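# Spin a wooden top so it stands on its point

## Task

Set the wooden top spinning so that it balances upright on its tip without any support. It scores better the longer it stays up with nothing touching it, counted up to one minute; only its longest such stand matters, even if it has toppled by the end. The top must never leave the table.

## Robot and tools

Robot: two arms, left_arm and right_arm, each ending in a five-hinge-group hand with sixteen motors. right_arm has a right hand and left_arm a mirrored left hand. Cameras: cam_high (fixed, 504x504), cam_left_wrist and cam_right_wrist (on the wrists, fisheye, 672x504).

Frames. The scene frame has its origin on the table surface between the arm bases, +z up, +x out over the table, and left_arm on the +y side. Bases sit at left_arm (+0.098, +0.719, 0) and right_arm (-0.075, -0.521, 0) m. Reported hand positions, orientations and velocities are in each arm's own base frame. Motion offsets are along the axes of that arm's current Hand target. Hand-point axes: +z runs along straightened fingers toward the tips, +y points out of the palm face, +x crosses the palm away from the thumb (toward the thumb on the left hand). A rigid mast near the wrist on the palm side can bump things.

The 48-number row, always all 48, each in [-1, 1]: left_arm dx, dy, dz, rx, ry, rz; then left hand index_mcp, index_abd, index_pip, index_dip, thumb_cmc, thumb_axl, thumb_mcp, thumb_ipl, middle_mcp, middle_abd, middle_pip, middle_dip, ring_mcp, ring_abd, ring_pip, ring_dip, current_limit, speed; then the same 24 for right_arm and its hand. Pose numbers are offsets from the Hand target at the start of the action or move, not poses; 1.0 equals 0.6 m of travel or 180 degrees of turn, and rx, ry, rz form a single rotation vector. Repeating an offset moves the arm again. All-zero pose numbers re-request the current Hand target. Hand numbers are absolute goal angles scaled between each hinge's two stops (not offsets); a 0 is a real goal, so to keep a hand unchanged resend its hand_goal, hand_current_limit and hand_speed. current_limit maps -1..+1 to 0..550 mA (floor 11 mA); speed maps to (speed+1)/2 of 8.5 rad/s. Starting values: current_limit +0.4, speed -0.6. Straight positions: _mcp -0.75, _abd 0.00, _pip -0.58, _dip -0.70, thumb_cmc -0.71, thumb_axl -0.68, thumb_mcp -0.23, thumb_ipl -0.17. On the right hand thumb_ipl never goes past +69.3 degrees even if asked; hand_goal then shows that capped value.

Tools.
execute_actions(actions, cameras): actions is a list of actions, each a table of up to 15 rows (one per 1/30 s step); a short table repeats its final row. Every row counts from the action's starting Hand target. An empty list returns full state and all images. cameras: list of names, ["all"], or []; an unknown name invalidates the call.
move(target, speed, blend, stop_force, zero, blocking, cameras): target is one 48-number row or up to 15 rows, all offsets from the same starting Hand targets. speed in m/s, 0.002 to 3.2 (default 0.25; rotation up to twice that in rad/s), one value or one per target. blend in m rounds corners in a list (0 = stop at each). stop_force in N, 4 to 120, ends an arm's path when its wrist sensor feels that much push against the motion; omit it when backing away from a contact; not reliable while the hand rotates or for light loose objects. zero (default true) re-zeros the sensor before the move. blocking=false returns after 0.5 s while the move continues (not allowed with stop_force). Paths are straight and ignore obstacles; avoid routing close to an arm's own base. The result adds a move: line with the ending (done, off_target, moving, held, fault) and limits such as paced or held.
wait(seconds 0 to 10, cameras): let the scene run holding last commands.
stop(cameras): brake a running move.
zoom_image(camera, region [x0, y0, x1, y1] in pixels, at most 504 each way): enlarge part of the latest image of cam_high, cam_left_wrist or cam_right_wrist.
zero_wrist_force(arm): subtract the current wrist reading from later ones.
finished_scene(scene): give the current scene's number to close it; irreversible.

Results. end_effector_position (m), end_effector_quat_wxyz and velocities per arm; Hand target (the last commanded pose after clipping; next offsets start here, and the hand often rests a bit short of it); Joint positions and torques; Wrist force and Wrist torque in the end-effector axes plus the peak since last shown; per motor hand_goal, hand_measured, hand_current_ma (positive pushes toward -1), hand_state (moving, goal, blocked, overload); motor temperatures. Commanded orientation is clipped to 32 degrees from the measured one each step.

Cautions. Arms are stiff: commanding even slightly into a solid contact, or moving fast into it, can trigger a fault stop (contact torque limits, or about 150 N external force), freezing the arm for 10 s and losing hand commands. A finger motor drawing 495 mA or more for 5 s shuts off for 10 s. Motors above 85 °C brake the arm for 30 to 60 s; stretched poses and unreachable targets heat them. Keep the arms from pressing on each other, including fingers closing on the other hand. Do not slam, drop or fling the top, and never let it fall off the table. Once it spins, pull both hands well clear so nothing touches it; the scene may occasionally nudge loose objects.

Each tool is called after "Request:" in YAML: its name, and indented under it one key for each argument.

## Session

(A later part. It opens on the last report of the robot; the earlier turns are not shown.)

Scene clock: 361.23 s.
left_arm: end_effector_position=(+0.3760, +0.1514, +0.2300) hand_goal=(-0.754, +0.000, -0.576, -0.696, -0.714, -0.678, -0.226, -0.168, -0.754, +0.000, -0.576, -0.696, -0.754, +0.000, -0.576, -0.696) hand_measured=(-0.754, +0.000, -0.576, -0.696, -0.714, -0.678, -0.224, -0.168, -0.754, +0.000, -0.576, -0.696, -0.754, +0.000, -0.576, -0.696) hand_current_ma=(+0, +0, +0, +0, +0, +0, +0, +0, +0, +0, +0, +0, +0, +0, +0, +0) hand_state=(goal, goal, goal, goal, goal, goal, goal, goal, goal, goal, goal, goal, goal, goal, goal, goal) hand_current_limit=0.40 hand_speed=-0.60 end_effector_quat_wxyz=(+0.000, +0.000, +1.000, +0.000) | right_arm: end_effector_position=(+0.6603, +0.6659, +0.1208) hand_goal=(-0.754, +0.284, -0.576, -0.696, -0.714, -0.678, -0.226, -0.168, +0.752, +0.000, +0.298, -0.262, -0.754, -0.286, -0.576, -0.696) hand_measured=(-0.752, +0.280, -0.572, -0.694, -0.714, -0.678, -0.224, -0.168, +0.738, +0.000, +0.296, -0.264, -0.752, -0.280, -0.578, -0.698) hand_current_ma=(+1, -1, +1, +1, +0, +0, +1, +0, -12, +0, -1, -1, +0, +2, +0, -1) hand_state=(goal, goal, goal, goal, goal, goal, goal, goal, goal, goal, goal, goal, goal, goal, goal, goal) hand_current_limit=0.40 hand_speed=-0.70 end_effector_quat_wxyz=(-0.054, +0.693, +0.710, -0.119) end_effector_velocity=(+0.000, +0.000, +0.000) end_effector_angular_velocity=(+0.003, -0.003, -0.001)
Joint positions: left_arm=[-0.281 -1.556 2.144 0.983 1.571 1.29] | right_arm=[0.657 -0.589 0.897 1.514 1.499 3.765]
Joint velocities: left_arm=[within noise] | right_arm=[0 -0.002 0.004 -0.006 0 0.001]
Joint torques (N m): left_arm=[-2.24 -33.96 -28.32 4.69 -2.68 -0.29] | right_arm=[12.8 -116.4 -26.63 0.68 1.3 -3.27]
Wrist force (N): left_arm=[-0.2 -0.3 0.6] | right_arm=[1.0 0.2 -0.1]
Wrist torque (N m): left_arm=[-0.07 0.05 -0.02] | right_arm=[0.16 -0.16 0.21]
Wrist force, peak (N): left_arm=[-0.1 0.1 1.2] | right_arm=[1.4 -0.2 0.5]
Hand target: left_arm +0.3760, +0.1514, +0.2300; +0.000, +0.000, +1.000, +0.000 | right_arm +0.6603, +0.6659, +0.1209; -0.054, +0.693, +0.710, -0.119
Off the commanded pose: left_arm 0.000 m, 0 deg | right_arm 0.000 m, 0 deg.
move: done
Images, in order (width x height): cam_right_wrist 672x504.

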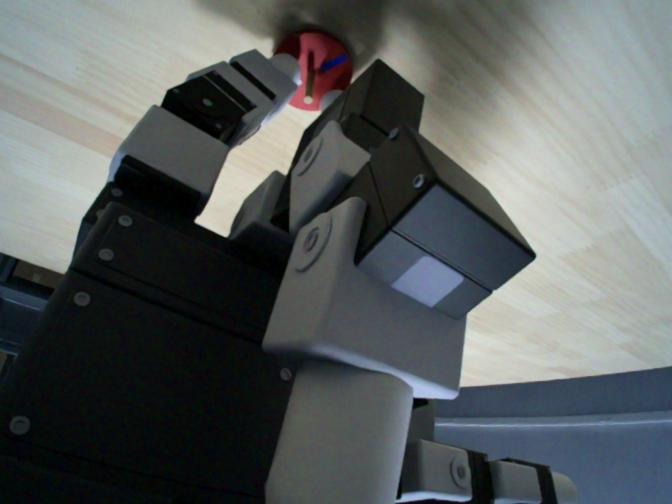

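Request:
move:
  target: [0,0,0,0,0,0,-0.754,0,-0.576,-0.696,-0.714,-0.678,-0.226,-0.168,-0.754,0,-0.576,-0.696,-0.754,0,-0.576,-0.696,0.4,-0.6,0.0007,0,0,0,0,0,-0.754,0.335,-0.576,-0.696,-0.714,-0.678,-0.226,-0.168,0.753,0,0.299,-0.261,-0.754,-0.335,-0.576,-0.696,0,-0.9]
  speed: 0.02
  cameras: []

Request:
move:
  target: [0,0,0,0,0,0,-0.754,0,-0.576,-0.696,-0.714,-0.678,-0.226,-0.168,-0.754,0,-0.576,-0.696,-0.754,0,-0.576,-0.696,0.4,-0.6,0,0,0,0,0,0,-0.754,0.42,-0.576,-0.696,-0.714,-0.678,-0.226,-0.168,0.753,0,0.299,-0.261,-0.754,-0.42,-0.576,-0.696,0,-0.95]
  speed: 0.02
  cameras: ["cam_right_wrist"]

Request:
zoom_image:
  camera: "cam_right_wrist"
  region: [270, 20, 360, 120]

Scene clock: 406.27 s.
left_arm: end_effector_position=(+0.3760, +0.1514, +0.2300) hand_goal=(-0.754, +0.000, -0.576, -0.696, -0.714, -0.678, -0.226, -0.168, -0.754, +0.000, -0.576, -0.696, -0.754, +0.000, -0.576, -0.696) hand_measured=(-0.754, +0.000, -0.576, -0.696, -0.714, -0.678, -0.224, -0.168, -0.754, +0.000, -0.576, -0.696, -0.754, +0.000, -0.576, -0.696) hand_current_ma=(+0, +0, +0, +0, +0, +0, +0, +0, +0, +0, +0, +0, +0, +0, +0, +0) hand_state=(goal, goal, goal, goal, goal, goal, goal, goal, goal, goal, goal, goal, goal, goal, goal, goal) hand_current_limit=0.40 hand_speed=-0.60 end_effector_quat_wxyz=(+0.000, +0.000, +1.000, +0.000) | right_arm: end_effector_position=(+0.6603, +0.6663, +0.1209) hand_goal=(-0.754, +0.334, -0.576, -0.696, -0.714, -0.678, -0.226, -0.168, +0.752, +0.000, +0.298, -0.262, -0.754, -0.336, -0.576, -0.696) hand_measured=(-0.752, +0.328, -0.572, -0.694, -0.714, -0.678, -0.224, -0.168, +0.738, +0.000, +0.296, -0.264, -0.752, -0.330, -0.578, -0.698) hand_current_ma=(+1, -2, +1, +1, +0, +0, +1, +0, -12, +0, -1, -1, +0, +3, +0, -1) hand_state=(goal, goal, goal, goal, goal, goal, goal, goal, goal, goal, goal, goal, goal, goal, goal, goal) hand_current_limit=0.00 hand_speed=-0.90 end_effector_quat_wxyz=(-0.054, +0.693, +0.709, -0.119)
Joint positions: left_arm=[-0.281 -1.556 2.144 0.983 1.571 1.29] | right_arm=[0.657 -0.589 0.896 1.514 1.498 3.766]
Joint torques (N m): left_arm=[-2.28 -34.11 -26.64 4.73 -3.54 -0.71] | right_arm=[18.83 -81.29 -41.68 7.66 -1.75 3.51]
Wrist force (N): left_arm=[0.3 0.1 0.6] | right_arm=[1.3 0.1 0.2]
Wrist torque (N m): left_arm=[-0.02 -0.01 0.02] | right_arm=[0.13 -0.21 0.24]
Wrist force, peak (N): left_arm=[0.2 0.1 1.2] | right_arm=[1.6 0.2 -0.2]
Hand target: left_arm +0.3760, +0.1514, +0.2300; +0.000, +0.000, +1.000, +0.000 | right_arm +0.6603, +0.6663, +0.1209; -0.054, +0.693, +0.710, -0.119
Off the commanded pose: left_arm 0.000 m, 0 deg | right_arm 0.000 m, 0 deg.
move: done
No camera images: "cameras" was empty.

Scene clock: 406.77 s.
left_arm: end_effector_position=(+0.3760, +0.1514, +0.2300) hand_goal=(-0.754, +0.000, -0.576, -0.696, -0.714, -0.678, -0.226, -0.168, -0.754, +0.000, -0.576, -0.696, -0.754, +0.000, -0.576, -0.696) hand_measured=(-0.754, +0.000, -0.576, -0.696, -0.714, -0.678, -0.224, -0.168, -0.754, +0.000, -0.576, -0.696, -0.754, +0.000, -0.576, -0.696) hand_current_ma=(+0, +0, +0, +0, +0, +0, +0, +0, +0, +0, +0, +0, +0, +0, +0, +0) hand_state=(goal, goal, goal, goal, goal, goal, goal, goal, goal, goal, goal, goal, goal, goal, goal, goal) hand_current_limit=0.40 hand_speed=-0.60 end_effector_quat_wxyz=(+0.000, +0.000, +1.000, +0.000) | right_arm: end_effector_position=(+0.6603, +0.6663, +0.1209) hand_goal=(-0.754, +0.420, -0.576, -0.696, -0.714, -0.678, -0.226, -0.168, +0.752, +0.000, +0.298, -0.262, -0.754, -0.420, -0.576, -0.696) hand_measured=(-0.752, +0.360, -0.572, -0.694, -0.714, -0.678, -0.224, -0.168, +0.738, +0.000, +0.296, -0.264, -0.752, -0.354, -0.578, -0.698) hand_current_ma=(+1, -88, +1, +1, +0, +0, +1, +0, -12, +0, -1, -1, +0, +102, +0, -1) hand_state=(goal, blocked, goal, goal, goal, goal, goal, goal, goal, goal, goal, goal, goal, blocked, goal, goal) hand_current_limit=0.00 hand_speed=-0.95 end_effector_quat_wxyz=(-0.054, +0.693, +0.710, -0.119)
Joint positions: left_arm=[-0.281 -1.556 2.144 0.983 1.571 1.29] | right_arm=[0.657 -0.589 0.896 1.514 1.498 3.766]
Joint torques (N m): left_arm=[-1.48 -33.92 -26.72 4.58 -3.32 -0.58] | right_arm=[20.3 -82.26 -40.94 7.35 -1.42 3.46]
Wrist force (N): left_arm=[0.3 -0.1 0.7] | right_arm=[0.8 0.1 0.4]
Wrist torque (N m): left_arm=[-0.06 -0.01 0.02] | right_arm=[0.11 -0.14 0.19]
Wrist force, peak (N): left_arm=[-0.1 0.0 1.0] | right_arm=[1.5 0.3 0.1]
Hand target: left_arm +0.3760, +0.1514, +0.2300; +0.000, +0.000, +1.000, +0.000 | right_arm +0.6603, +0.6663, +0.1209; -0.054, +0.693, +0.710, -0.119
Off the commanded pose: left_arm 0.000 m, 0 deg | right_arm 0.000 m, 0 deg.
move: done
Images, in order (width x height): cam_right_wrist 672x504.

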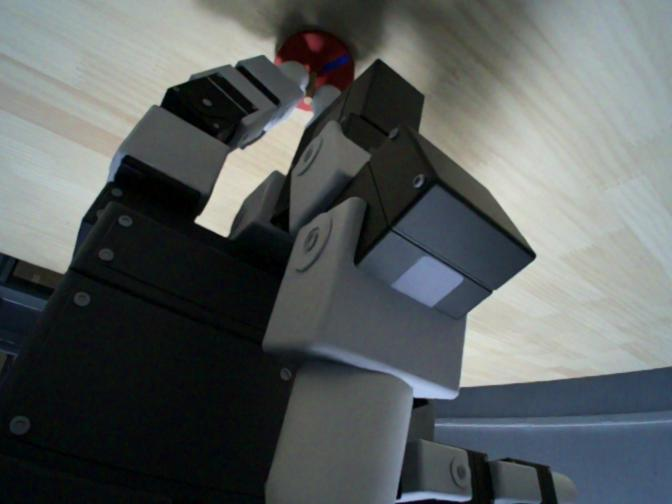

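Scaled by 5.040 from the camera's 672x504 image, which has a finer 960x720 frame.

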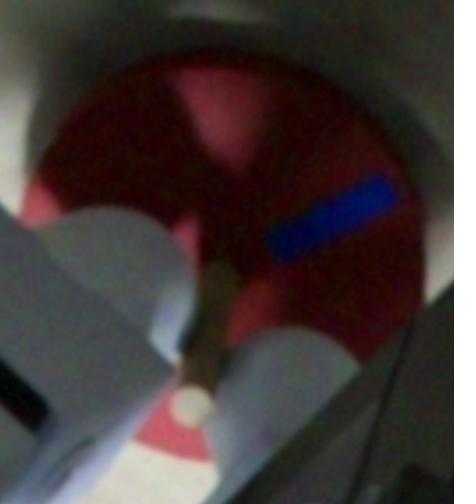

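Request:
move:
  target:
    - [0,0,0,0,0,0,-0.754,0,-0.576,-0.696,-0.714,-0.678,-0.226,-0.168,-0.754,0,-0.576,-0.696,-0.754,0,-0.576,-0.696,0.4,-0.6,-0.00117,-0.00325,-0.01288,0,0,0,-0.754,0.42,-0.576,-0.696,-0.714,-0.678,-0.226,-0.168,0.753,0,0.299,-0.261,-0.754,-0.42,-0.576,-0.696,0,-0.95]
    - [0,0,0,0,0,0,-0.754,0,-0.576,-0.696,-0.714,-0.678,-0.226,-0.168,-0.754,0,-0.576,-0.696,-0.754,0,-0.576,-0.696,0.4,-0.6,-0.01351,-0.05063,-0.03596,-0.07934,0.01952,0.00232,-0.754,0.42,-0.576,-0.696,-0.714,-0.678,-0.226,-0.168,0.753,0,0.299,-0.261,-0.754,-0.42,-0.576,-0.696,0,-0.95]
  speed: 0.05
  cameras: ["cam_right_wrist", "cam_high"]

Request:
zoom_image:
  camera: "cam_right_wrist"
  region: [270, 20, 360, 120]

Scene clock: 431.33 s.
left_arm: end_effector_position=(+0.3760, +0.1514, +0.2300) hand_goal=(-0.754, +0.000, -0.576, -0.696, -0.714, -0.678, -0.226, -0.168, -0.754, +0.000, -0.576, -0.696, -0.754, +0.000, -0.576, -0.696) hand_measured=(-0.754, +0.000, -0.576, -0.696, -0.714, -0.678, -0.224, -0.168, -0.754, +0.000, -0.576, -0.696, -0.754, +0.000, -0.576, -0.696) hand_current_ma=(+0, +0, +0, +0, +0, +0, +0, +0, +0, +0, +0, +0, +0, +0, +0, +0) hand_state=(goal, goal, goal, goal, goal, goal, goal, goal, goal, goal, goal, goal, goal, goal, goal, goal) hand_current_limit=0.40 hand_speed=-0.60 end_effector_quat_wxyz=(+0.000, +0.000, +1.000, +0.000) | right_arm: end_effector_position=(+0.6362, +0.6599, +0.1499) hand_goal=(-0.754, +0.420, -0.576, -0.696, -0.714, -0.678, -0.226, -0.168, +0.752, +0.000, +0.298, -0.262, -0.754, -0.420, -0.576, -0.696) hand_measured=(-0.752, +0.360, -0.572, -0.694, -0.714, -0.678, -0.224, -0.168, +0.738, +0.000, +0.296, -0.264, -0.752, -0.354, -0.578, -0.698) hand_current_ma=(+1, -87, +1, +1, +0, +0, +1, +0, -12, +0, -1, -1, +0, +101, +0, -1) hand_state=(goal, blocked, goal, goal, goal, goal, goal, goal, goal, goal, goal, goal, goal, blocked, goal, goal) hand_current_limit=0.00 hand_speed=-0.95 end_effector_quat_wxyz=(+0.012, +0.700, +0.714, -0.008)
Joint positions: left_arm=[-0.281 -1.556 2.144 0.983 1.571 1.29] | right_arm=[0.698 -0.748 1.113 1.22 1.596 3.819]
Joint torques (N m): left_arm=[-1.27 -33.84 -26.33 4.48 -3.39 -0.8] | right_arm=[-9.56 -72.41 -42.71 7.32 -2.75 -1.68]
Wrist force (N): left_arm=[0.0 0.0 0.8] | right_arm=[0.5 0.4 0.0]
Wrist torque (N m): left_arm=[-0.06 0.03 0.00] | right_arm=[0.14 -0.08 -0.19]
Wrist force, peak (N): left_arm=[0.0 -0.2 1.2] | right_arm=[1.1 0.3 0.9]
Hand target: left_arm +0.3760, +0.1514, +0.2300; +0.000, +0.000, +1.000, +0.000 | right_arm +0.6363, +0.6599, +0.1498; +0.012, +0.700, +0.714, -0.008
Off the commanded pose: left_arm 0.000 m, 0 deg | right_arm 0.000 m, 0 deg.
move: done
Images, in order (width x height): cam_high 504x504, cam_right_wrist 672x504.

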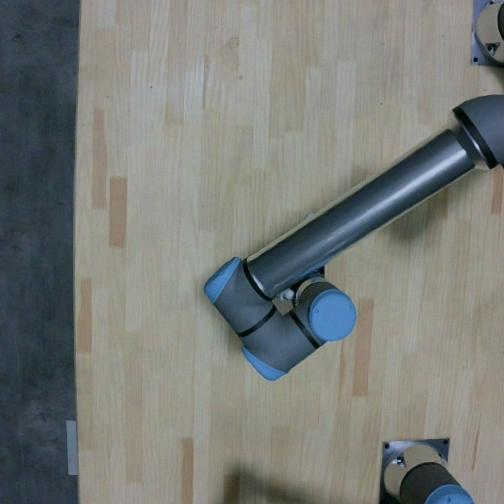

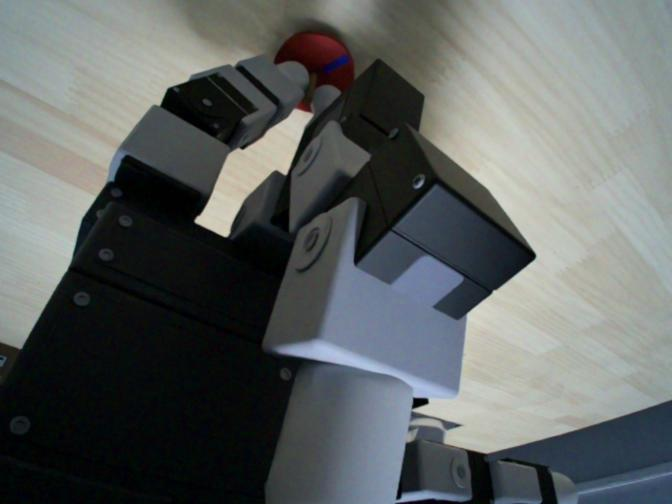

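Scaled by 5.040 from the camera's 672x504 image, which has a finer 960x720 frame.

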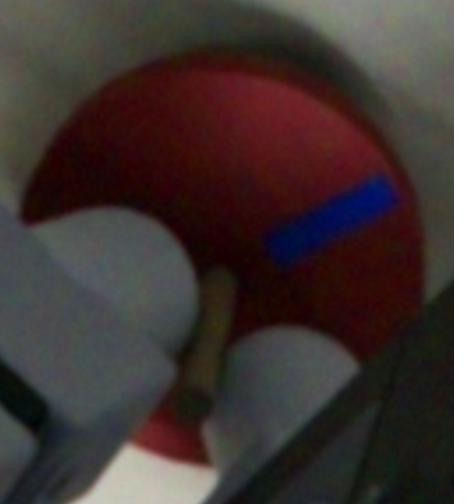

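Request:
move:
  target: [0,0,0,0,0,0,-0.754,0,-0.576,-0.696,-0.714,-0.678,-0.226,-0.168,-0.754,0,-0.576,-0.696,-0.754,0,-0.576,-0.696,0.4,-0.6,0.00033,-0.00006,0.01167,0,0,0,-0.774,0.41,-0.576,-0.696,-0.714,-0.678,-0.226,-0.168,0.753,0,0.299,-0.261,-0.734,-0.41,-0.576,-0.696,0,-0.97]
  speed: 0.01
  cameras: ["cam_right_wrist"]

Request:
zoom_image:
  camera: "cam_right_wrist"
  region: [270, 20, 360, 120]

Scene clock: 450.30 s.
left_arm: end_effector_position=(+0.3760, +0.1514, +0.2300) hand_goal=(-0.754, +0.000, -0.576, -0.696, -0.714, -0.678, -0.226, -0.168, -0.754, +0.000, -0.576, -0.696, -0.754, +0.000, -0.576, -0.696) hand_measured=(-0.754, +0.000, -0.576, -0.696, -0.714, -0.678, -0.224, -0.168, -0.754, +0.000, -0.576, -0.696, -0.754, +0.000, -0.576, -0.696) hand_current_ma=(+0, +0, +0, +0, +0, +0, +0, +0, +0, +0, +0, +0, +0, +0, +0, +0) hand_state=(goal, goal, goal, goal, goal, goal, goal, goal, goal, goal, goal, goal, goal, goal, goal, goal) hand_current_limit=0.40 hand_speed=-0.60 end_effector_quat_wxyz=(+0.000, +0.000, +1.000, +0.000) | right_arm: end_effector_position=(+0.6363, +0.6599, +0.1427) hand_goal=(-0.774, +0.410, -0.576, -0.696, -0.714, -0.678, -0.226, -0.168, +0.752, +0.000, +0.298, -0.262, -0.734, -0.410, -0.576, -0.696) hand_measured=(-0.778, +0.370, -0.578, -0.696, -0.714, -0.678, -0.224, -0.168, +0.738, +0.000, +0.296, -0.264, -0.726, -0.360, -0.572, -0.696) hand_current_ma=(-2, -48, -1, +0, +0, +0, +1, +0, -12, +0, -1, -1, +4, +67, +1, +0) hand_state=(goal, blocked, goal, goal, goal, goal, goal, goal, goal, goal, goal, goal, goal, blocked, goal, goal) hand_current_limit=0.00 hand_speed=-0.97 end_effector_quat_wxyz=(+0.012, +0.700, +0.714, -0.009)
Joint positions: left_arm=[-0.281 -1.556 2.144 0.983 1.571 1.29] | right_arm=[0.698 -0.744 1.118 1.211 1.596 3.819]
Joint torques (N m): left_arm=[-3.53 -33.52 -26.28 4.7 -3.38 -0.46] | right_arm=[-13.43 -83.92 -29.54 2.76 -2.27 -2.04]
Wrist force (N): left_arm=[-0.1 0.2 1.0] | right_arm=[0.6 0.6 0.0]
Wrist torque (N m): left_arm=[-0.04 0.05 -0.01] | right_arm=[0.17 -0.09 -0.17]
Wrist force, peak (N): left_arm=[0.2 -0.2 1.3] | right_arm=[0.9 0.8 -0.1]
Hand target: left_arm +0.3760, +0.1514, +0.2300; +0.000, +0.000, +1.000, +0.000 | right_arm +0.6363, +0.6599, +0.1428; +0.012, +0.700, +0.714, -0.008
Off the commanded pose: left_arm 0.000 m, 0 deg | right_arm 0.000 m, 0 deg.
move: done
Images, in order (width x height): cam_right_wrist 672x504.

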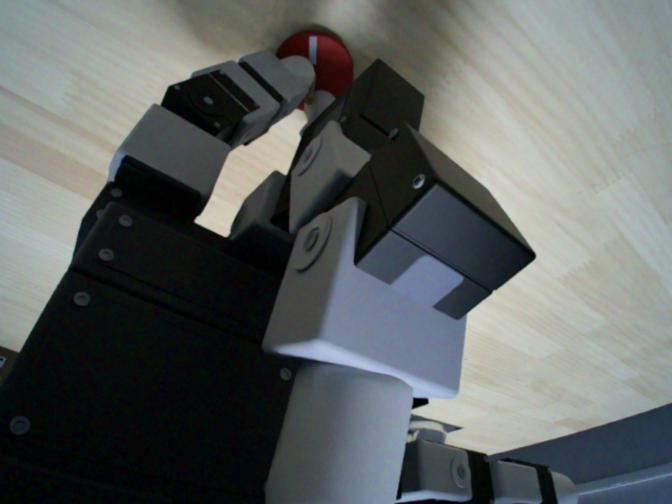

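Scaled by 5.040 from the camera's 672x504 image, which has a finer 960x720 frame.

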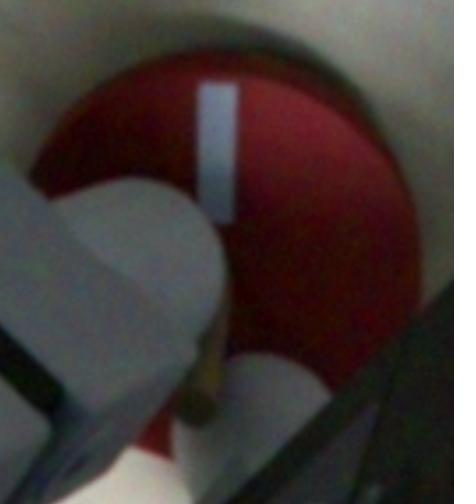

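Request:
move:
  target: [0,0,0,0,0,0,-0.754,0,-0.576,-0.696,-0.714,-0.678,-0.226,-0.168,-0.754,0,-0.576,-0.696,-0.754,0,-0.576,-0.696,0.4,-0.6,0,0,0.0006,0,0,0,-0.774,0.41,-0.576,-0.696,-0.714,-0.678,-0.226,-0.168,0.753,0,0.299,-0.261,-0.734,-0.41,-0.576,-0.696,0,-0.97]
  speed: 0.004
  cameras: []

Request:
move:
  target: [0,0,0,0,0,0,-0.754,0,-0.576,-0.696,-0.714,-0.678,-0.226,-0.168,-0.754,0,-0.576,-0.696,-0.754,0,-0.576,-0.696,0.4,-0.6,0,0,0.0006,0,0,0,-0.774,0.41,-0.576,-0.696,-0.714,-0.678,-0.226,-0.168,0.753,0,0.299,-0.261,-0.734,-0.41,-0.576,-0.696,0,-0.97]
  speed: 0.004
  cameras: ["cam_right_wrist"]

Scene clock: 458.70 s.
left_arm: end_effector_position=(+0.3760, +0.1514, +0.2300) hand_goal=(-0.754, +0.000, -0.576, -0.696, -0.714, -0.678, -0.226, -0.168, -0.754, +0.000, -0.576, -0.696, -0.754, +0.000, -0.576, -0.696) hand_measured=(-0.754, +0.000, -0.576, -0.696, -0.714, -0.678, -0.224, -0.168, -0.754, +0.000, -0.576, -0.696, -0.754, +0.000, -0.576, -0.696) hand_current_ma=(+0, +0, +0, +0, +0, +0, +0, +0, +0, +0, +0, +0, +0, +0, +0, +0) hand_state=(goal, goal, goal, goal, goal, goal, goal, goal, goal, goal, goal, goal, goal, goal, goal, goal) hand_current_limit=0.40 hand_speed=-0.60 end_effector_quat_wxyz=(+0.000, +0.000, +1.000, +0.000) | right_arm: end_effector_position=(+0.6363, +0.6599, +0.1425) hand_goal=(-0.774, +0.410, -0.576, -0.696, -0.714, -0.678, -0.226, -0.168, +0.752, +0.000, +0.298, -0.262, -0.734, -0.410, -0.576, -0.696) hand_measured=(-0.778, +0.370, -0.578, -0.696, -0.714, -0.678, -0.224, -0.168, +0.738, +0.000, +0.296, -0.264, -0.726, -0.360, -0.572, -0.696) hand_current_ma=(-2, -48, -1, +0, +0, +0, +1, +0, -12, +0, -1, -1, +4, +67, +1, +0) hand_state=(goal, blocked, goal, goal, goal, goal, goal, goal, goal, goal, goal, goal, goal, blocked, goal, goal) hand_current_limit=0.00 hand_speed=-0.97 end_effector_quat_wxyz=(+0.012, +0.700, +0.714, -0.008)
Joint positions: left_arm=[-0.281 -1.556 2.144 0.983 1.571 1.29] | right_arm=[0.698 -0.743 1.118 1.211 1.596 3.819]
Joint torques (N m): left_arm=[-4.8 -35.3 -26.32 4.69 -3.83 -0.27] | right_arm=[-9.57 -72.46 -24.69 0.62 -2.25 -0.34]
Wrist force (N): left_arm=[-0.3 0.1 0.6] | right_arm=[0.5 0.3 -0.3]
Wrist torque (N m): left_arm=[-0.03 0.07 -0.03] | right_arm=[0.15 -0.08 -0.19]
Wrist force, peak (N): left_arm=[0.1 0.3 1.4] | right_arm=[0.8 1.0 -0.2]
Hand target: left_arm +0.3760, +0.1514, +0.2300; +0.000, +0.000, +1.000, +0.000 | right_arm +0.6363, +0.6599, +0.1425; +0.012, +0.700, +0.714, -0.008
Off the commanded pose: left_arm 0.000 m, 0 deg | right_arm 0.000 m, 0 deg.
move: done
No camera images: "cameras" was empty.

Scene clock: 459.40 s.
left_arm: end_effector_position=(+0.3760, +0.1514, +0.2300) hand_goal=(-0.754, +0.000, -0.576, -0.696, -0.714, -0.678, -0.226, -0.168, -0.754, +0.000, -0.576, -0.696, -0.754, +0.000, -0.576, -0.696) hand_measured=(-0.754, +0.000, -0.576, -0.696, -0.714, -0.678, -0.224, -0.168, -0.754, +0.000, -0.576, -0.696, -0.754, +0.000, -0.576, -0.696) hand_current_ma=(+0, +0, +0, +0, +0, +0, +0, +0, +0, +0, +0, +0, +0, +0, +0, +0) hand_state=(goal, goal, goal, goal, goal, goal, goal, goal, goal, goal, goal, goal, goal, goal, goal, goal) hand_current_limit=0.40 hand_speed=-0.60 end_effector_quat_wxyz=(+0.000, +0.000, +1.000, +0.000) | right_arm: end_effector_position=(+0.6363, +0.6599, +0.1421) hand_goal=(-0.774, +0.410, -0.576, -0.696, -0.714, -0.678, -0.226, -0.168, +0.752, +0.000, +0.298, -0.262, -0.734, -0.410, -0.576, -0.696) hand_measured=(-0.778, +0.370, -0.578, -0.696, -0.714, -0.678, -0.224, -0.168, +0.738, +0.000, +0.296, -0.264, -0.726, -0.360, -0.572, -0.696) hand_current_ma=(-2, -47, -1, +0, +0, +0, +1, +0, -12, +0, -1, -1, +4, +67, +1, +0) hand_state=(goal, blocked, goal, goal, goal, goal, goal, goal, goal, goal, goal, goal, goal, blocked, goal, goal) hand_current_limit=0.00 hand_speed=-0.97 end_effector_quat_wxyz=(+0.012, +0.700, +0.714, -0.008)
Joint positions: left_arm=[-0.281 -1.556 2.144 0.983 1.571 1.29] | right_arm=[0.698 -0.743 1.118 1.21 1.596 3.819]
Joint torques (N m): left_arm=[-3.6 -34.67 -27.07 4.57 -3.7 -0.78] | right_arm=[-14.51 -73.97 -25.37 0.77 -2.26 -1.6]
Wrist force (N): left_arm=[0.3 0.0 1.0] | right_arm=[0.5 0.0 -0.6]
Wrist torque (N m): left_arm=[-0.06 0.01 0.02] | right_arm=[0.14 -0.07 -0.20]
Wrist force, peak (N): left_arm=[0.1 0.1 1.2] | right_arm=[0.9 0.3 -0.2]
Hand target: left_arm +0.3760, +0.1514, +0.2300; +0.000, +0.000, +1.000, +0.000 | right_arm +0.6363, +0.6599, +0.1421; +0.012, +0.700, +0.714, -0.008
Off the commanded pose: left_arm 0.000 m, 0 deg | right_arm 0.000 m, 0 deg.
move: done
Images, in order (width x height): cam_right_wrist 672x504.

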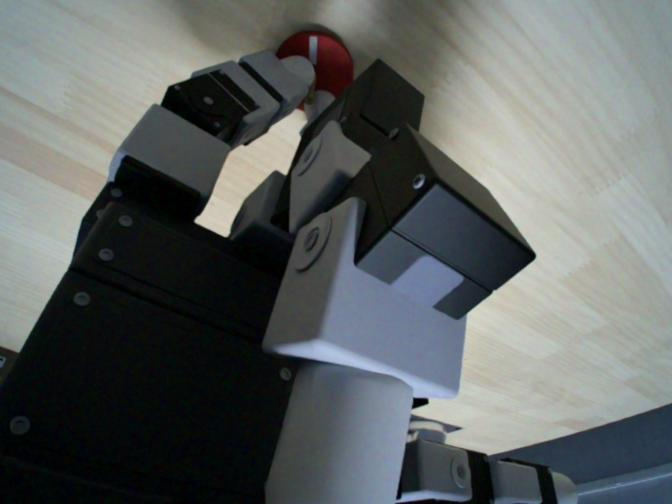

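Request:
move:
  target: [0,0,0,0,0,0,-0.754,0,-0.576,-0.696,-0.714,-0.678,-0.226,-0.168,-0.754,0,-0.576,-0.696,-0.754,0,-0.576,-0.696,0.4,-0.6,0,0,0.0006,0,0,0,-0.774,0.41,-0.576,-0.696,-0.714,-0.678,-0.226,-0.168,0.753,0,0.299,-0.261,-0.734,-0.41,-0.576,-0.696,0,-0.97]
  speed: 0.004
  cameras: []

Request:
wait:
  seconds: 0.5
  cameras: []

Scene clock: 465.27 s.
left_arm: end_effector_position=(+0.3760, +0.1514, +0.2300) hand_goal=(-0.754, +0.000, -0.576, -0.696, -0.714, -0.678, -0.226, -0.168, -0.754, +0.000, -0.576, -0.696, -0.754, +0.000, -0.576, -0.696) hand_measured=(-0.754, +0.000, -0.576, -0.696, -0.714, -0.678, -0.224, -0.168, -0.754, +0.000, -0.576, -0.696, -0.754, +0.000, -0.576, -0.696) hand_current_ma=(+0, +0, +0, +0, +0, +0, +0, +0, +0, +0, +0, +0, +0, +0, +0, +0) hand_state=(goal, goal, goal, goal, goal, goal, goal, goal, goal, goal, goal, goal, goal, goal, goal, goal) hand_current_limit=0.40 hand_speed=-0.60 end_effector_quat_wxyz=(+0.000, +0.000, +1.000, +0.000) | right_arm: end_effector_position=(+0.6363, +0.6599, +0.1417) hand_goal=(-0.774, +0.410, -0.576, -0.696, -0.714, -0.678, -0.226, -0.168, +0.752, +0.000, +0.298, -0.262, -0.734, -0.410, -0.576, -0.696) hand_measured=(-0.780, +0.372, -0.580, -0.696, -0.714, -0.678, -0.224, -0.168, +0.738, +0.000, +0.296, -0.264, -0.724, -0.364, -0.570, -0.694) hand_current_ma=(-4, -43, -2, +0, +0, +0, +1, +0, -12, +0, -1, -1, +8, +59, +2, +0) hand_state=(goal, blocked, goal, goal, goal, goal, goal, goal, goal, goal, goal, goal, goal, blocked, goal, goal) hand_current_limit=0.00 hand_speed=-0.97 end_effector_quat_wxyz=(+0.012, +0.700, +0.714, -0.008)
Joint positions: left_arm=[-0.281 -1.556 2.144 0.983 1.571 1.29] | right_arm=[0.697 -0.743 1.119 1.21 1.596 3.819]
Joint torques (N m): left_arm=[-1.78 -33.56 -26.2 4.74 -3.91 -0.44] | right_arm=[-14.48 -72.65 -24.38 0.35 -2.16 -2.73]
Wrist force (N): left_arm=[-0.2 0.2 1.0] | right_arm=[0.3 0.3 -1.5]
Wrist torque (N m): left_arm=[-0.04 0.06 -0.02] | right_arm=[0.25 -0.03 -0.20]
Wrist force, peak (N): left_arm=[0.1 0.0 1.3] | right_arm=[0.6 0.8 -1.7]
Hand target: left_arm +0.3760, +0.1514, +0.2300; +0.000, +0.000, +1.000, +0.000 | right_arm +0.6363, +0.6599, +0.1417; +0.012, +0.700, +0.714, -0.008
Off the commanded pose: left_arm 0.000 m, 0 deg | right_arm 0.000 m, 0 deg.
move: done
No camera images: "cameras" was empty.

Scene clock: 465.77 s.
left_arm: end_effector_position=(+0.3760, +0.1514, +0.2300) hand_goal=(-0.754, +0.000, -0.576, -0.696, -0.714, -0.678, -0.226, -0.168, -0.754, +0.000, -0.576, -0.696, -0.754, +0.000, -0.576, -0.696) hand_measured=(-0.754, +0.000, -0.576, -0.696, -0.714, -0.678, -0.224, -0.168, -0.754, +0.000, -0.576, -0.696, -0.754, +0.000, -0.576, -0.696) hand_current_ma=(+0, +0, +0, +0, +0, +0, +0, +0, +0, +0, +0, +0, +0, +0, +0, +0) hand_state=(goal, goal, goal, goal, goal, goal, goal, goal, goal, goal, goal, goal, goal, goal, goal, goal) hand_current_limit=0.40 hand_speed=-0.60 end_effector_quat_wxyz=(+0.000, +0.000, +1.000, +0.000) | right_arm: end_effector_position=(+0.6363, +0.6599, +0.1417) hand_goal=(-0.774, +0.410, -0.576, -0.696, -0.714, -0.678, -0.226, -0.168, +0.752, +0.000, +0.298, -0.262, -0.734, -0.410, -0.576, -0.696) hand_measured=(-0.780, +0.372, -0.580, -0.696, -0.714, -0.678, -0.224, -0.168, +0.738, +0.000, +0.296, -0.264, -0.724, -0.364, -0.570, -0.694) hand_current_ma=(-4, -43, -2, +0, +0, +0, +1, +0, -12, +0, -1, -1, +8, +59, +2, +0) hand_state=(goal, blocked, goal, goal, goal, goal, goal, goal, goal, goal, goal, goal, goal, blocked, goal, goal) hand_current_limit=0.00 hand_speed=-0.97 end_effector_quat_wxyz=(+0.012, +0.700, +0.714, -0.008)
Joint positions: left_arm=[-0.281 -1.556 2.144 0.983 1.571 1.29] | right_arm=[0.697 -0.743 1.119 1.21 1.596 3.819]
Joint torques (N m): left_arm=[-4.28 -35.49 -26.16 4.72 -3.07 -1.05] | right_arm=[-13.58 -72.18 -25.14 0.84 -2.32 -2.65]
Wrist force (N): left_arm=[-0.2 0.0 1.2] | right_arm=[0.4 0.4 -1.7]
Wrist torque (N m): left_arm=[-0.08 0.07 -0.02] | right_arm=[0.27 -0.04 -0.19]
Wrist force, peak (N): left_arm=[-0.2 0.0 1.2] | right_arm=[0.7 0.5 -1.7]
Hand target: left_arm +0.3760, +0.1514, +0.2300; +0.000, +0.000, +1.000, +0.000 | right_arm +0.6363, +0.6599, +0.1417; +0.012, +0.700, +0.714, -0.008
Off the commanded pose: left_arm 0.000 m, 0 deg | right_arm 0.000 m, 0 deg.
wait: 0.50 s; at rest by 0.17 s
No camera images: "cameras" was empty.

Request:
execute_actions:
  actions:
    - [[0,0,0,0,0,0,-0.754,0,-0.576,-0.696,-0.714,-0.678,-0.226,-0.168,-0.754,0,-0.576,-0.696,-0.754,0,-0.576,-0.696,0.4,-0.6,0,0,0,0,0,0,-0.734,0.63,-0.576,-0.696,-0.714,-0.678,-0.226,-0.168,0.753,0,0.299,-0.261,-0.734,-0.75,-0.576,-0.696,1,1],[0,0,0,0,0,0,-0.754,0,-0.576,-0.696,-0.714,-0.678,-0.226,-0.168,-0.754,0,-0.576,-0.696,-0.754,0,-0.576,-0.696,0.4,-0.6,0,0,0,0,0,0,-0.59,0.63,-0.325,-0.47,-0.714,-0.678,-0.226,-0.168,0.753,0,0.299,-0.261,-1,-0.75,-1,-1,1,1],[0,0,0,0,0,0,-0.754,0,-0.576,-0.696,-0.714,-0.678,-0.226,-0.168,-0.754,0,-0.576,-0.696,-0.754,0,-0.576,-0.696,0.4,-0.6,0,0,0,0,0,0,-0.59,0.63,-0.325,-0.47,-0.714,-0.678,-0.226,-0.168,0.753,0,0.299,-0.261,-1,-0.75,-1,-1,1,1],[0,0,0,0,0,0,-0.754,0,-0.576,-0.696,-0.714,-0.678,-0.226,-0.168,-0.754,0,-0.576,-0.696,-0.754,0,-0.576,-0.696,0.4,-0.6,0,0,0,0,0,0,-0.59,0.63,-0.325,-0.47,-0.714,-0.678,-0.226,-0.168,0.753,0,0.299,-0.261,-1,-0.75,-1,-1,1,1],[0,0,0,0,0,0,-0.754,0,-0.576,-0.696,-0.714,-0.678,-0.226,-0.168,-0.754,0,-0.576,-0.696,-0.754,0,-0.576,-0.696,0.4,-0.6,0,0,0,0,0,0,-0.59,0.3,-0.325,-0.47,-0.714,-0.678,-0.226,-0.168,0.753,0,0.299,-0.261,-1,-0.3,-1,-1,1,1],[0,0,0,0,0,0,-0.754,0,-0.576,-0.696,-0.714,-0.678,-0.226,-0.168,-0.754,0,-0.576,-0.696,-0.754,0,-0.576,-0.696,0.4,-0.6,0,0,0,0,0,0,-0.59,0.2,-0.325,-0.47,-0.714,-0.678,-0.226,-0.168,0.753,0,0.299,-0.261,-1,-0.2,-1,-1,1,1]]
  cameras: ["cam_right_wrist"]

Request:
zoom_image:
  camera: "cam_right_wrist"
  region: [260, 0, 380, 120]

Scene clock: 476.73 s.
left_arm: end_effector_position=(+0.3760, +0.1514, +0.2300) hand_goal=(-0.754, +0.000, -0.576, -0.696, -0.714, -0.678, -0.226, -0.168, -0.754, +0.000, -0.576, -0.696, -0.754, +0.000, -0.576, -0.696) hand_measured=(-0.754, +0.000, -0.576, -0.696, -0.714, -0.678, -0.224, -0.168, -0.754, +0.000, -0.576, -0.696, -0.754, +0.000, -0.576, -0.696) hand_current_ma=(+0, +0, +0, +0, +0, +0, +0, +0, +0, +0, +0, +0, +0, +0, +0, +0) hand_state=(goal, goal, goal, goal, goal, goal, goal, goal, goal, goal, goal, goal, goal, goal, goal, goal) hand_current_limit=0.40 hand_speed=-0.60 end_effector_quat_wxyz=(+0.000, +0.000, +1.000, +0.000) | right_arm: end_effector_position=(+0.6363, +0.6599, +0.1417) hand_goal=(-0.590, +0.200, -0.326, -0.470, -0.714, -0.678, -0.226, -0.168, +0.752, +0.000, +0.298, -0.262, -1.000, -0.200, -1.000, -1.000) hand_measured=(-0.596, +0.200, -0.332, -0.474, -0.714, -0.678, -0.224, -0.168, +0.738, +0.000, +0.296, -0.264, -0.988, -0.198, -0.992, -0.996) hand_current_ma=(-2, +0, -2, -1, +0, +0, +1, +0, -12, +0, -1, -1, +9, +0, +4, +1) hand_state=(goal, goal, goal, goal, goal, goal, goal, goal, goal, goal, goal, goal, goal, goal, goal, goal) hand_current_limit=1.00 hand_speed=1.00 end_effector_quat_wxyz=(+0.012, +0.700, +0.714, -0.009)
Joint positions: left_arm=[-0.281 -1.556 2.144 0.983 1.571 1.29] | right_arm=[0.697 -0.743 1.119 1.21 1.596 3.819]
Joint torques (N m): left_arm=[-2.72 -34.88 -25.86 4.75 -3.3 -0.54] | right_arm=[-14.61 -76.94 -25.71 5.14 -1.52 -2.49]
Wrist force (N): left_arm=[0.1 0.0 0.8] | right_arm=[0.4 0.6 -0.1]
Wrist torque (N m): left_arm=[-0.05 0.02 0.00] | right_arm=[0.16 -0.06 -0.19]
Wrist force, peak (N): left_arm=[0.1 0.3 1.2] | right_arm=[0.8 0.3 -2.0]
Hand target: left_arm +0.3760, +0.1514, +0.2300; +0.000, +0.000, +1.000, +0.000 | right_arm +0.6363, +0.6599, +0.1417; +0.012, +0.700, +0.714, -0.008
Off the commanded pose: left_arm 0.000 m, 0 deg | right_arm 0.000 m, 0 deg.
Step readings (end_effector_position of left_arm | right_arm):
0: (+0.3760, +0.1514, +0.2300) | (+0.6363, +0.6599, +0.1417)
1: (+0.3760, +0.1514, +0.2300) | (+0.6363, +0.6599, +0.1417)
2: (+0.3760, +0.1514, +0.2300) | (+0.6363, +0.6599, +0.1417)
4: (+0.3760, +0.1514, +0.2300) | (+0.6363, +0.6599, +0.1417)
8: (+0.3760, +0.1514, +0.2300) | (+0.6363, +0.6599, +0.1417)
15: (+0.3760, +0.1514, +0.2300) | (+0.6363, +0.6599, +0.1417)
Images, in order (width x height): cam_right_wrist 672x504.

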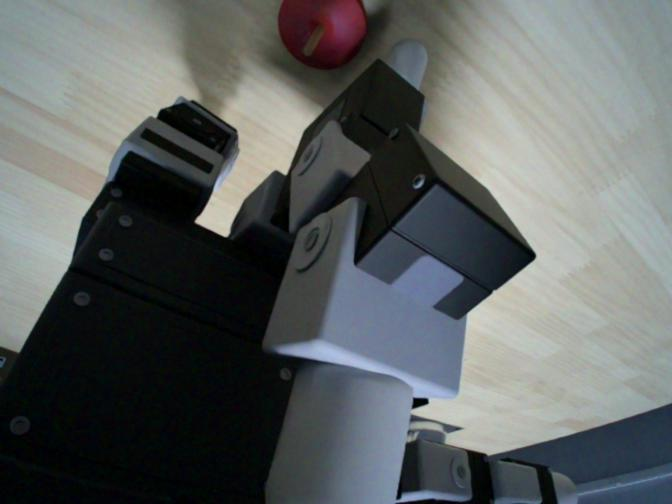

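Scaled by 4.200 from the camera's 672x504 image, which has a finer 960x720 frame.

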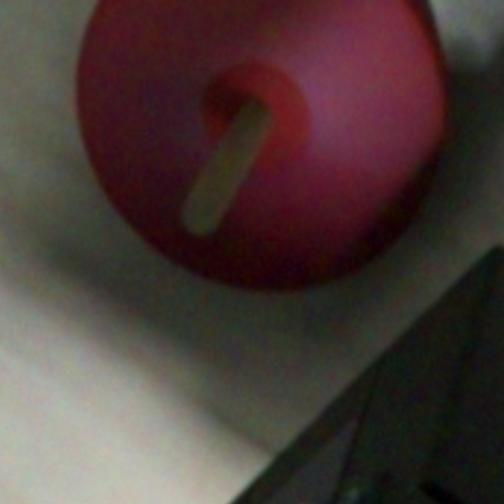

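Request:
move:
  target: [0,0,0,0,0,0,-0.754,0,-0.576,-0.696,-0.714,-0.678,-0.226,-0.168,-0.754,0,-0.576,-0.696,-0.754,0,-0.576,-0.696,0.4,-0.6,0,0,-0.12,0,0,0,-0.59,0.2,-0.325,-0.47,-0.714,-0.678,-0.226,-0.168,0.753,0,0.299,-0.261,-1,-0.2,-1,-1,0.4,-0.7]
  speed: 0.1
  cameras: ["cam_right_wrist"]

Request:
wait:
  seconds: 5
  cameras: ["cam_right_wrist"]

Scene clock: 483.13 s.
left_arm: end_effector_position=(+0.3760, +0.1514, +0.2300) hand_goal=(-0.754, +0.000, -0.576, -0.696, -0.714, -0.678, -0.226, -0.168, -0.754, +0.000, -0.576, -0.696, -0.754, +0.000, -0.576, -0.696) hand_measured=(-0.754, +0.000, -0.576, -0.696, -0.714, -0.678, -0.224, -0.168, -0.754, +0.000, -0.576, -0.696, -0.754, +0.000, -0.576, -0.696) hand_current_ma=(+0, +0, +0, +0, +0, +0, +0, +0, +0, +0, +0, +0, +0, +0, +0, +0) hand_state=(goal, goal, goal, goal, goal, goal, goal, goal, goal, goal, goal, goal, goal, goal, goal, goal) hand_current_limit=0.40 hand_speed=-0.60 end_effector_quat_wxyz=(+0.000, +0.000, +1.000, +0.000) | right_arm: end_effector_position=(+0.6359, +0.6619, +0.2139) hand_goal=(-0.590, +0.200, -0.326, -0.470, -0.714, -0.678, -0.226, -0.168, +0.752, +0.000, +0.298, -0.262, -1.000, -0.200, -1.000, -1.000) hand_measured=(-0.594, +0.200, -0.330, -0.474, -0.714, -0.678, -0.224, -0.168, +0.738, +0.000, +0.296, -0.264, -0.988, -0.198, -0.994, -0.996) hand_current_ma=(-2, +0, -2, -1, +0, +0, +1, +0, -12, +0, -1, -1, +9, +0, +3, +1) hand_state=(goal, goal, goal, goal, goal, goal, goal, goal, goal, goal, goal, goal, goal, goal, goal, goal) hand_current_limit=0.40 hand_speed=-0.70 end_effector_quat_wxyz=(+0.012, +0.700, +0.714, -0.008)
Joint positions: left_arm=[-0.281 -1.556 2.144 0.983 1.571 1.29] | right_arm=[0.7 -0.783 1.058 1.31 1.596 3.821]
Joint torques (N m): left_arm=[-4.45 -36.75 -26.36 4.82 -3.15 -0.48] | right_arm=[15.34 -70.37 -27.26 0.97 -2.51 2.81]
Wrist force (N): left_arm=[0.0 0.0 0.8] | right_arm=[0.8 0.2 -0.2]
Wrist torque (N m): left_arm=[-0.04 0.04 0.00] | right_arm=[0.11 -0.11 -0.18]
Wrist force, peak (N): left_arm=[-0.2 0.3 1.2] | right_arm=[0.7 0.3 1.8]
Hand target: left_arm +0.3760, +0.1514, +0.2300; +0.000, +0.000, +1.000, +0.000 | right_arm +0.6359, +0.6619, +0.2137; +0.012, +0.700, +0.714, -0.008
Off the commanded pose: left_arm 0.000 m, 0 deg | right_arm 0.000 m, 0 deg.
move: done
Images, in order (width x height): cam_right_wrist 672x504.

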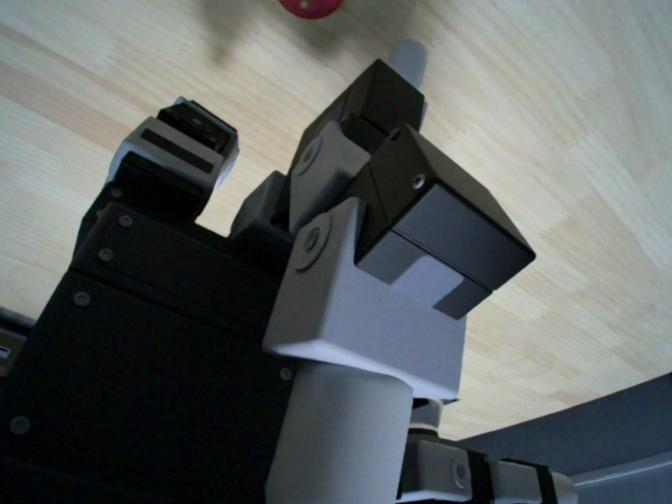

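Scene clock: 488.13 s.
left_arm: end_effector_position=(+0.3760, +0.1514, +0.2300) hand_goal=(-0.754, +0.000, -0.576, -0.696, -0.714, -0.678, -0.226, -0.168, -0.754, +0.000, -0.576, -0.696, -0.754, +0.000, -0.576, -0.696) hand_measured=(-0.754, +0.000, -0.576, -0.696, -0.714, -0.678, -0.224, -0.168, -0.754, +0.000, -0.576, -0.696, -0.754, +0.000, -0.576, -0.696) hand_current_ma=(+0, +0, +0, +0, +0, +0, +0, +0, +0, +0, +0, +0, +0, +0, +0, +0) hand_state=(goal, goal, goal, goal, goal, goal, goal, goal, goal, goal, goal, goal, goal, goal, goal, goal) hand_current_limit=0.40 hand_speed=-0.60 end_effector_quat_wxyz=(+0.000, +0.000, +1.000, +0.000) | right_arm: end_effector_position=(+0.6359, +0.6619, +0.2137) hand_goal=(-0.590, +0.200, -0.326, -0.470, -0.714, -0.678, -0.226, -0.168, +0.752, +0.000, +0.298, -0.262, -1.000, -0.200, -1.000, -1.000) hand_measured=(-0.594, +0.200, -0.330, -0.474, -0.714, -0.678, -0.224, -0.168, +0.738, +0.000, +0.296, -0.264, -0.988, -0.198, -0.994, -0.996) hand_current_ma=(-2, +0, -2, -1, +0, +0, +1, +0, -12, +0, -1, -1, +9, +0, +3, +1) hand_state=(goal, goal, goal, goal, goal, goal, goal, goal, goal, goal, goal, goal, goal, goal, goal, goal) hand_current_limit=0.40 hand_speed=-0.70 end_effector_quat_wxyz=(+0.012, +0.700, +0.714, -0.008)
Joint positions: left_arm=[-0.281 -1.556 2.144 0.983 1.571 1.29] | right_arm=[0.7 -0.783 1.058 1.31 1.596 3.821]
Joint torques (N m): left_arm=[-5.44 -35.02 -26.11 4.86 -3.66 -0.6] | right_arm=[-12.31 -72.99 -26.1 6.38 -2.66 -2.07]
Wrist force (N): left_arm=[0.1 -0.3 0.7] | right_arm=[0.9 0.7 -0.1]
Wrist torque (N m): left_arm=[-0.07 0.02 0.02] | right_arm=[0.18 -0.14 -0.17]
Wrist force, peak (N): left_arm=[0.3 -0.1 1.2] | right_arm=[1.3 0.3 -0.6]
Hand target: left_arm +0.3760, +0.1514, +0.2300; +0.000, +0.000, +1.000, +0.000 | right_arm +0.6359, +0.6619, +0.2137; +0.012, +0.700, +0.714, -0.008
Off the commanded pose: left_arm 0.000 m, 0 deg | right_arm 0.000 m, 0 deg.
wait: 5.00 s; at rest by 0.17 s
Images, in order (width x height): cam_right_wrist 672x504.

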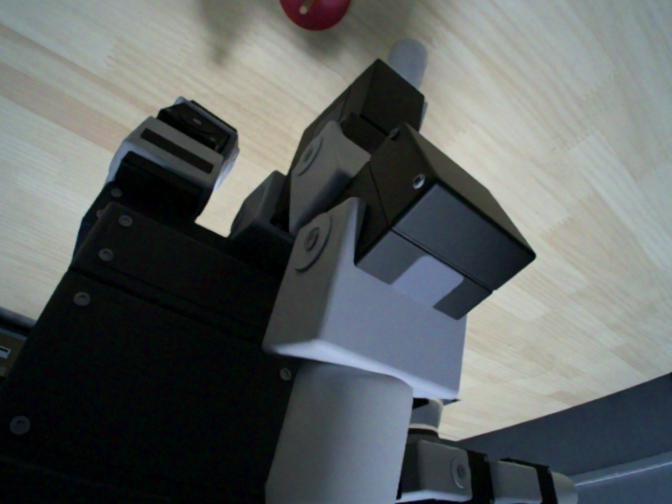

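Request:
wait:
  seconds: 10
  cameras: ["cam_right_wrist"]

Request:
zoom_image:
  camera: "cam_right_wrist"
  region: [260, 0, 380, 60]

Request:
wait:
  seconds: 10
  cameras: ["cam_right_wrist"]

Request:
zoom_image:
  camera: "cam_right_wrist"
  region: [260, 0, 380, 60]

Request:
wait:
  seconds: 8
  cameras: ["cam_right_wrist"]

Request:
zoom_image:
  camera: "cam_right_wrist"
  region: [260, 0, 380, 60]

Scene clock: 504.77 s.
left_arm: end_effector_position=(+0.3760, +0.1514, +0.2300) hand_goal=(-0.754, +0.000, -0.576, -0.696, -0.714, -0.678, -0.226, -0.168, -0.754, +0.000, -0.576, -0.696, -0.754, +0.000, -0.576, -0.696) hand_measured=(-0.754, +0.000, -0.576, -0.696, -0.714, -0.678, -0.224, -0.168, -0.754, +0.000, -0.576, -0.696, -0.754, +0.000, -0.576, -0.696) hand_current_ma=(+0, +0, +0, +0, +0, +0, +0, +0, +0, +0, +0, +0, +0, +0, +0, +0) hand_state=(goal, goal, goal, goal, goal, goal, goal, goal, goal, goal, goal, goal, goal, goal, goal, goal) hand_current_limit=0.40 hand_speed=-0.60 end_effector_quat_wxyz=(+0.000, +0.000, +1.000, +0.000) | right_arm: end_effector_position=(+0.6359, +0.6619, +0.2137) hand_goal=(-0.590, +0.200, -0.326, -0.470, -0.714, -0.678, -0.226, -0.168, +0.752, +0.000, +0.298, -0.262, -1.000, -0.200, -1.000, -1.000) hand_measured=(-0.594, +0.200, -0.330, -0.474, -0.714, -0.678, -0.224, -0.168, +0.738, +0.000, +0.296, -0.264, -0.988, -0.198, -0.994, -0.996) hand_current_ma=(-2, +0, -2, -1, +0, +0, +1, +0, -12, +0, -1, -1, +9, +0, +3, +1) hand_state=(goal, goal, goal, goal, goal, goal, goal, goal, goal, goal, goal, goal, goal, goal, goal, goal) hand_current_limit=0.40 hand_speed=-0.70 end_effector_quat_wxyz=(+0.012, +0.700, +0.714, -0.008)
Joint positions: left_arm=[-0.281 -1.556 2.144 0.983 1.571 1.29] | right_arm=[0.7 -0.783 1.058 1.31 1.596 3.821]
Joint torques (N m): left_arm=[-1.14 -32.79 -26.66 4.93 -3.8 -0.51] | right_arm=[-11.54 -73.32 -27.36 6.5 -2.07 -2.05]
Wrist force (N): left_arm=[0.1 0.1 0.9] | right_arm=[0.9 0.4 -0.2]
Wrist torque (N m): left_arm=[-0.05 0.02 0.01] | right_arm=[0.14 -0.13 -0.17]
Wrist force, peak (N): left_arm=[-0.1 0.2 1.3] | right_arm=[1.1 0.5 -0.4]
Hand target: left_arm +0.3760, +0.1514, +0.2300; +0.000, +0.000, +1.000, +0.000 | right_arm +0.6359, +0.6619, +0.2137; +0.012, +0.700, +0.714, -0.008
Off the commanded pose: left_arm 0.000 m, 0 deg | right_arm 0.000 m, 0 deg.
wait: 10.00 s; at rest from the start
Images, in order (width x height): cam_right_wrist 672x504.

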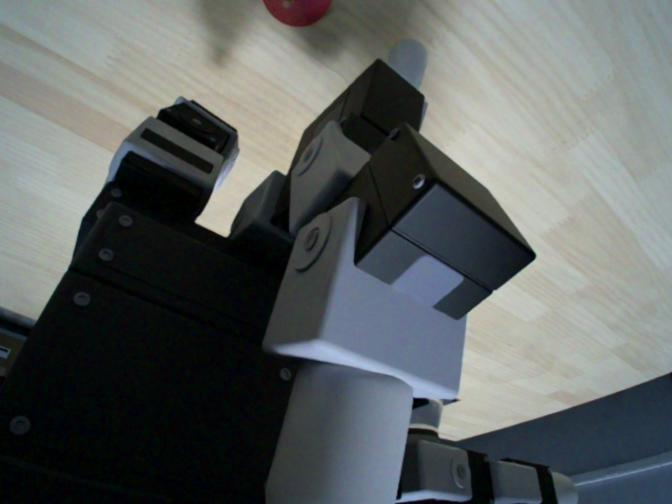

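Scaled by 4.200 from the camera's 672x504 image, which has a finer 960x720 frame.

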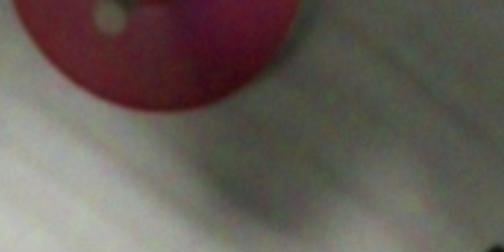

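Scene clock: 514.77 s.
left_arm: end_effector_position=(+0.3760, +0.1514, +0.2300) hand_goal=(-0.754, +0.000, -0.576, -0.696, -0.714, -0.678, -0.226, -0.168, -0.754, +0.000, -0.576, -0.696, -0.754, +0.000, -0.576, -0.696) hand_measured=(-0.754, +0.000, -0.576, -0.696, -0.714, -0.678, -0.224, -0.168, -0.754, +0.000, -0.576, -0.696, -0.754, +0.000, -0.576, -0.696) hand_current_ma=(+0, +0, +0, +0, +0, +0, +0, +0, +0, +0, +0, +0, +0, +0, +0, +0) hand_state=(goal, goal, goal, goal, goal, goal, goal, goal, goal, goal, goal, goal, goal, goal, goal, goal) hand_current_limit=0.40 hand_speed=-0.60 end_effector_quat_wxyz=(+0.000, +0.000, +1.000, +0.000) | right_arm: end_effector_position=(+0.6359, +0.6619, +0.2137) hand_goal=(-0.590, +0.200, -0.326, -0.470, -0.714, -0.678, -0.226, -0.168, +0.752, +0.000, +0.298, -0.262, -1.000, -0.200, -1.000, -1.000) hand_measured=(-0.594, +0.200, -0.330, -0.474, -0.714, -0.678, -0.224, -0.168, +0.738, +0.000, +0.296, -0.264, -0.988, -0.198, -0.994, -0.996) hand_current_ma=(-2, +0, -2, -1, +0, +0, +1, +0, -12, +0, -1, -1, +9, +0, +3, +1) hand_state=(goal, goal, goal, goal, goal, goal, goal, goal, goal, goal, goal, goal, goal, goal, goal, goal) hand_current_limit=0.40 hand_speed=-0.70 end_effector_quat_wxyz=(+0.012, +0.700, +0.714, -0.008)
Joint positions: left_arm=[-0.281 -1.556 2.144 0.983 1.571 1.29] | right_arm=[0.7 -0.783 1.058 1.31 1.596 3.821]
Joint torques (N m): left_arm=[-1.42 -36.28 -25.23 4.86 -3.65 -0.54] | right_arm=[-12.54 -72.49 -28.1 6.41 -2.07 -2.11]
Wrist force (N): left_arm=[0.2 0.2 0.9] | right_arm=[0.7 0.5 0.0]
Wrist torque (N m): left_arm=[-0.04 0.01 0.01] | right_arm=[0.14 -0.11 -0.18]
Wrist force, peak (N): left_arm=[0.0 0.3 1.3] | right_arm=[1.0 0.6 -0.2]
Hand target: left_arm +0.3760, +0.1514, +0.2300; +0.000, +0.000, +1.000, +0.000 | right_arm +0.6359, +0.6619, +0.2137; +0.012, +0.700, +0.714, -0.008
Off the commanded pose: left_arm 0.000 m, 0 deg | right_arm 0.000 m, 0 deg.
wait: 10.00 s; at rest by 0.17 s
Images, in order (width x height): cam_right_wrist 672x504.

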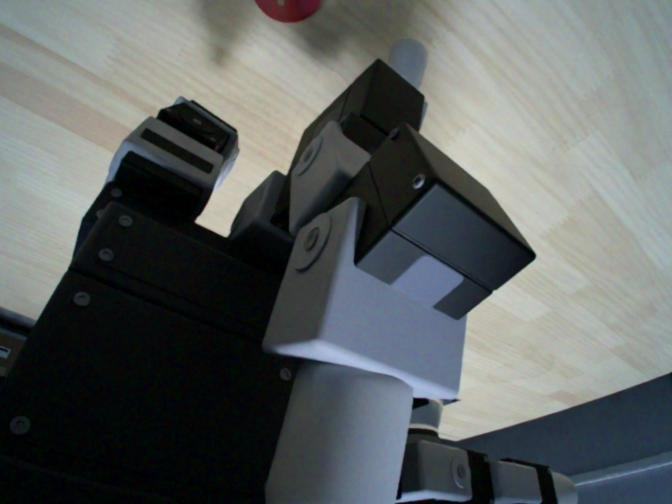

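Scaled by 4.200 from the camera's 672x504 image, which has a finer 960x720 frame.

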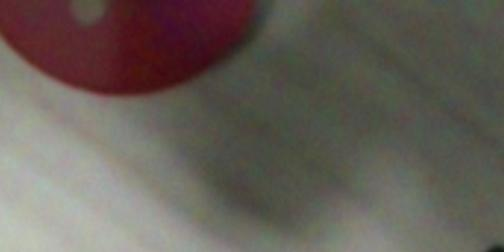

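Scene clock: 522.77 s.
left_arm: end_effector_position=(+0.3760, +0.1514, +0.2300) hand_goal=(-0.754, +0.000, -0.576, -0.696, -0.714, -0.678, -0.226, -0.168, -0.754, +0.000, -0.576, -0.696, -0.754, +0.000, -0.576, -0.696) hand_measured=(-0.754, +0.000, -0.576, -0.696, -0.714, -0.678, -0.224, -0.168, -0.754, +0.000, -0.576, -0.696, -0.754, +0.000, -0.576, -0.696) hand_current_ma=(+0, +0, +0, +0, +0, +0, +0, +0, +0, +0, +0, +0, +0, +0, +0, +0) hand_state=(goal, goal, goal, goal, goal, goal, goal, goal, goal, goal, goal, goal, goal, goal, goal, goal) hand_current_limit=0.40 hand_speed=-0.60 end_effector_quat_wxyz=(+0.000, +0.000, +1.000, +0.000) | right_arm: end_effector_position=(+0.6359, +0.6619, +0.2137) hand_goal=(-0.590, +0.200, -0.326, -0.470, -0.714, -0.678, -0.226, -0.168, +0.752, +0.000, +0.298, -0.262, -1.000, -0.200, -1.000, -1.000) hand_measured=(-0.594, +0.200, -0.330, -0.474, -0.714, -0.678, -0.224, -0.168, +0.738, +0.000, +0.296, -0.264, -0.988, -0.198, -0.994, -0.996) hand_current_ma=(-2, +0, -2, -1, +0, +0, +1, +0, -12, +0, -1, -1, +9, +0, +3, +1) hand_state=(goal, goal, goal, goal, goal, goal, goal, goal, goal, goal, goal, goal, goal, goal, goal, goal) hand_current_limit=0.40 hand_speed=-0.70 end_effector_quat_wxyz=(+0.012, +0.700, +0.714, -0.008)
Joint positions: left_arm=[-0.281 -1.556 2.144 0.983 1.571 1.29] | right_arm=[0.7 -0.783 1.058 1.31 1.596 3.821]
Joint torques (N m): left_arm=[-1.99 -35.1 -25.96 4.87 -3.16 -0.89] | right_arm=[-12.19 -72.07 -28.48 6.26 -1.92 -1.97]
Wrist force (N): left_arm=[0.1 0.1 1.1] | right_arm=[0.7 0.2 0.1]
Wrist torque (N m): left_arm=[-0.06 0.03 0.01] | right_arm=[0.09 -0.11 -0.20]
Wrist force, peak (N): left_arm=[0.3 0.2 1.3] | right_arm=[1.0 0.5 -0.2]
Hand target: left_arm +0.3760, +0.1514, +0.2300; +0.000, +0.000, +1.000, +0.000 | right_arm +0.6359, +0.6619, +0.2137; +0.012, +0.700, +0.714, -0.008
Off the commanded pose: left_arm 0.000 m, 0 deg | right_arm 0.000 m, 0 deg.
wait: 8.00 s; at rest by 0.17 s
Images, in order (width x height): cam_right_wrist 672x504.

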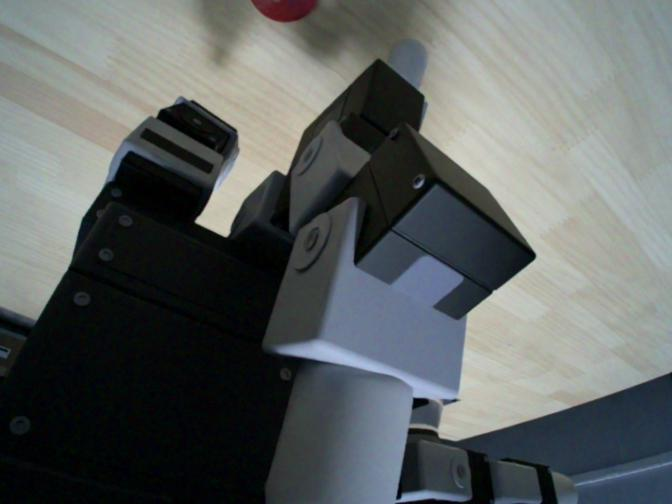

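Scaled by 4.200 from the camera's 672x504 image, which has a finer 960x720 frame.

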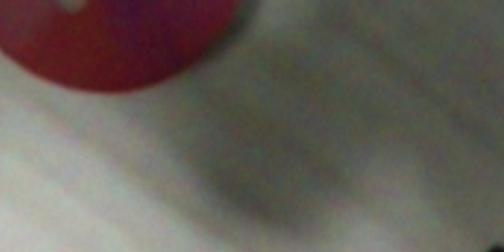

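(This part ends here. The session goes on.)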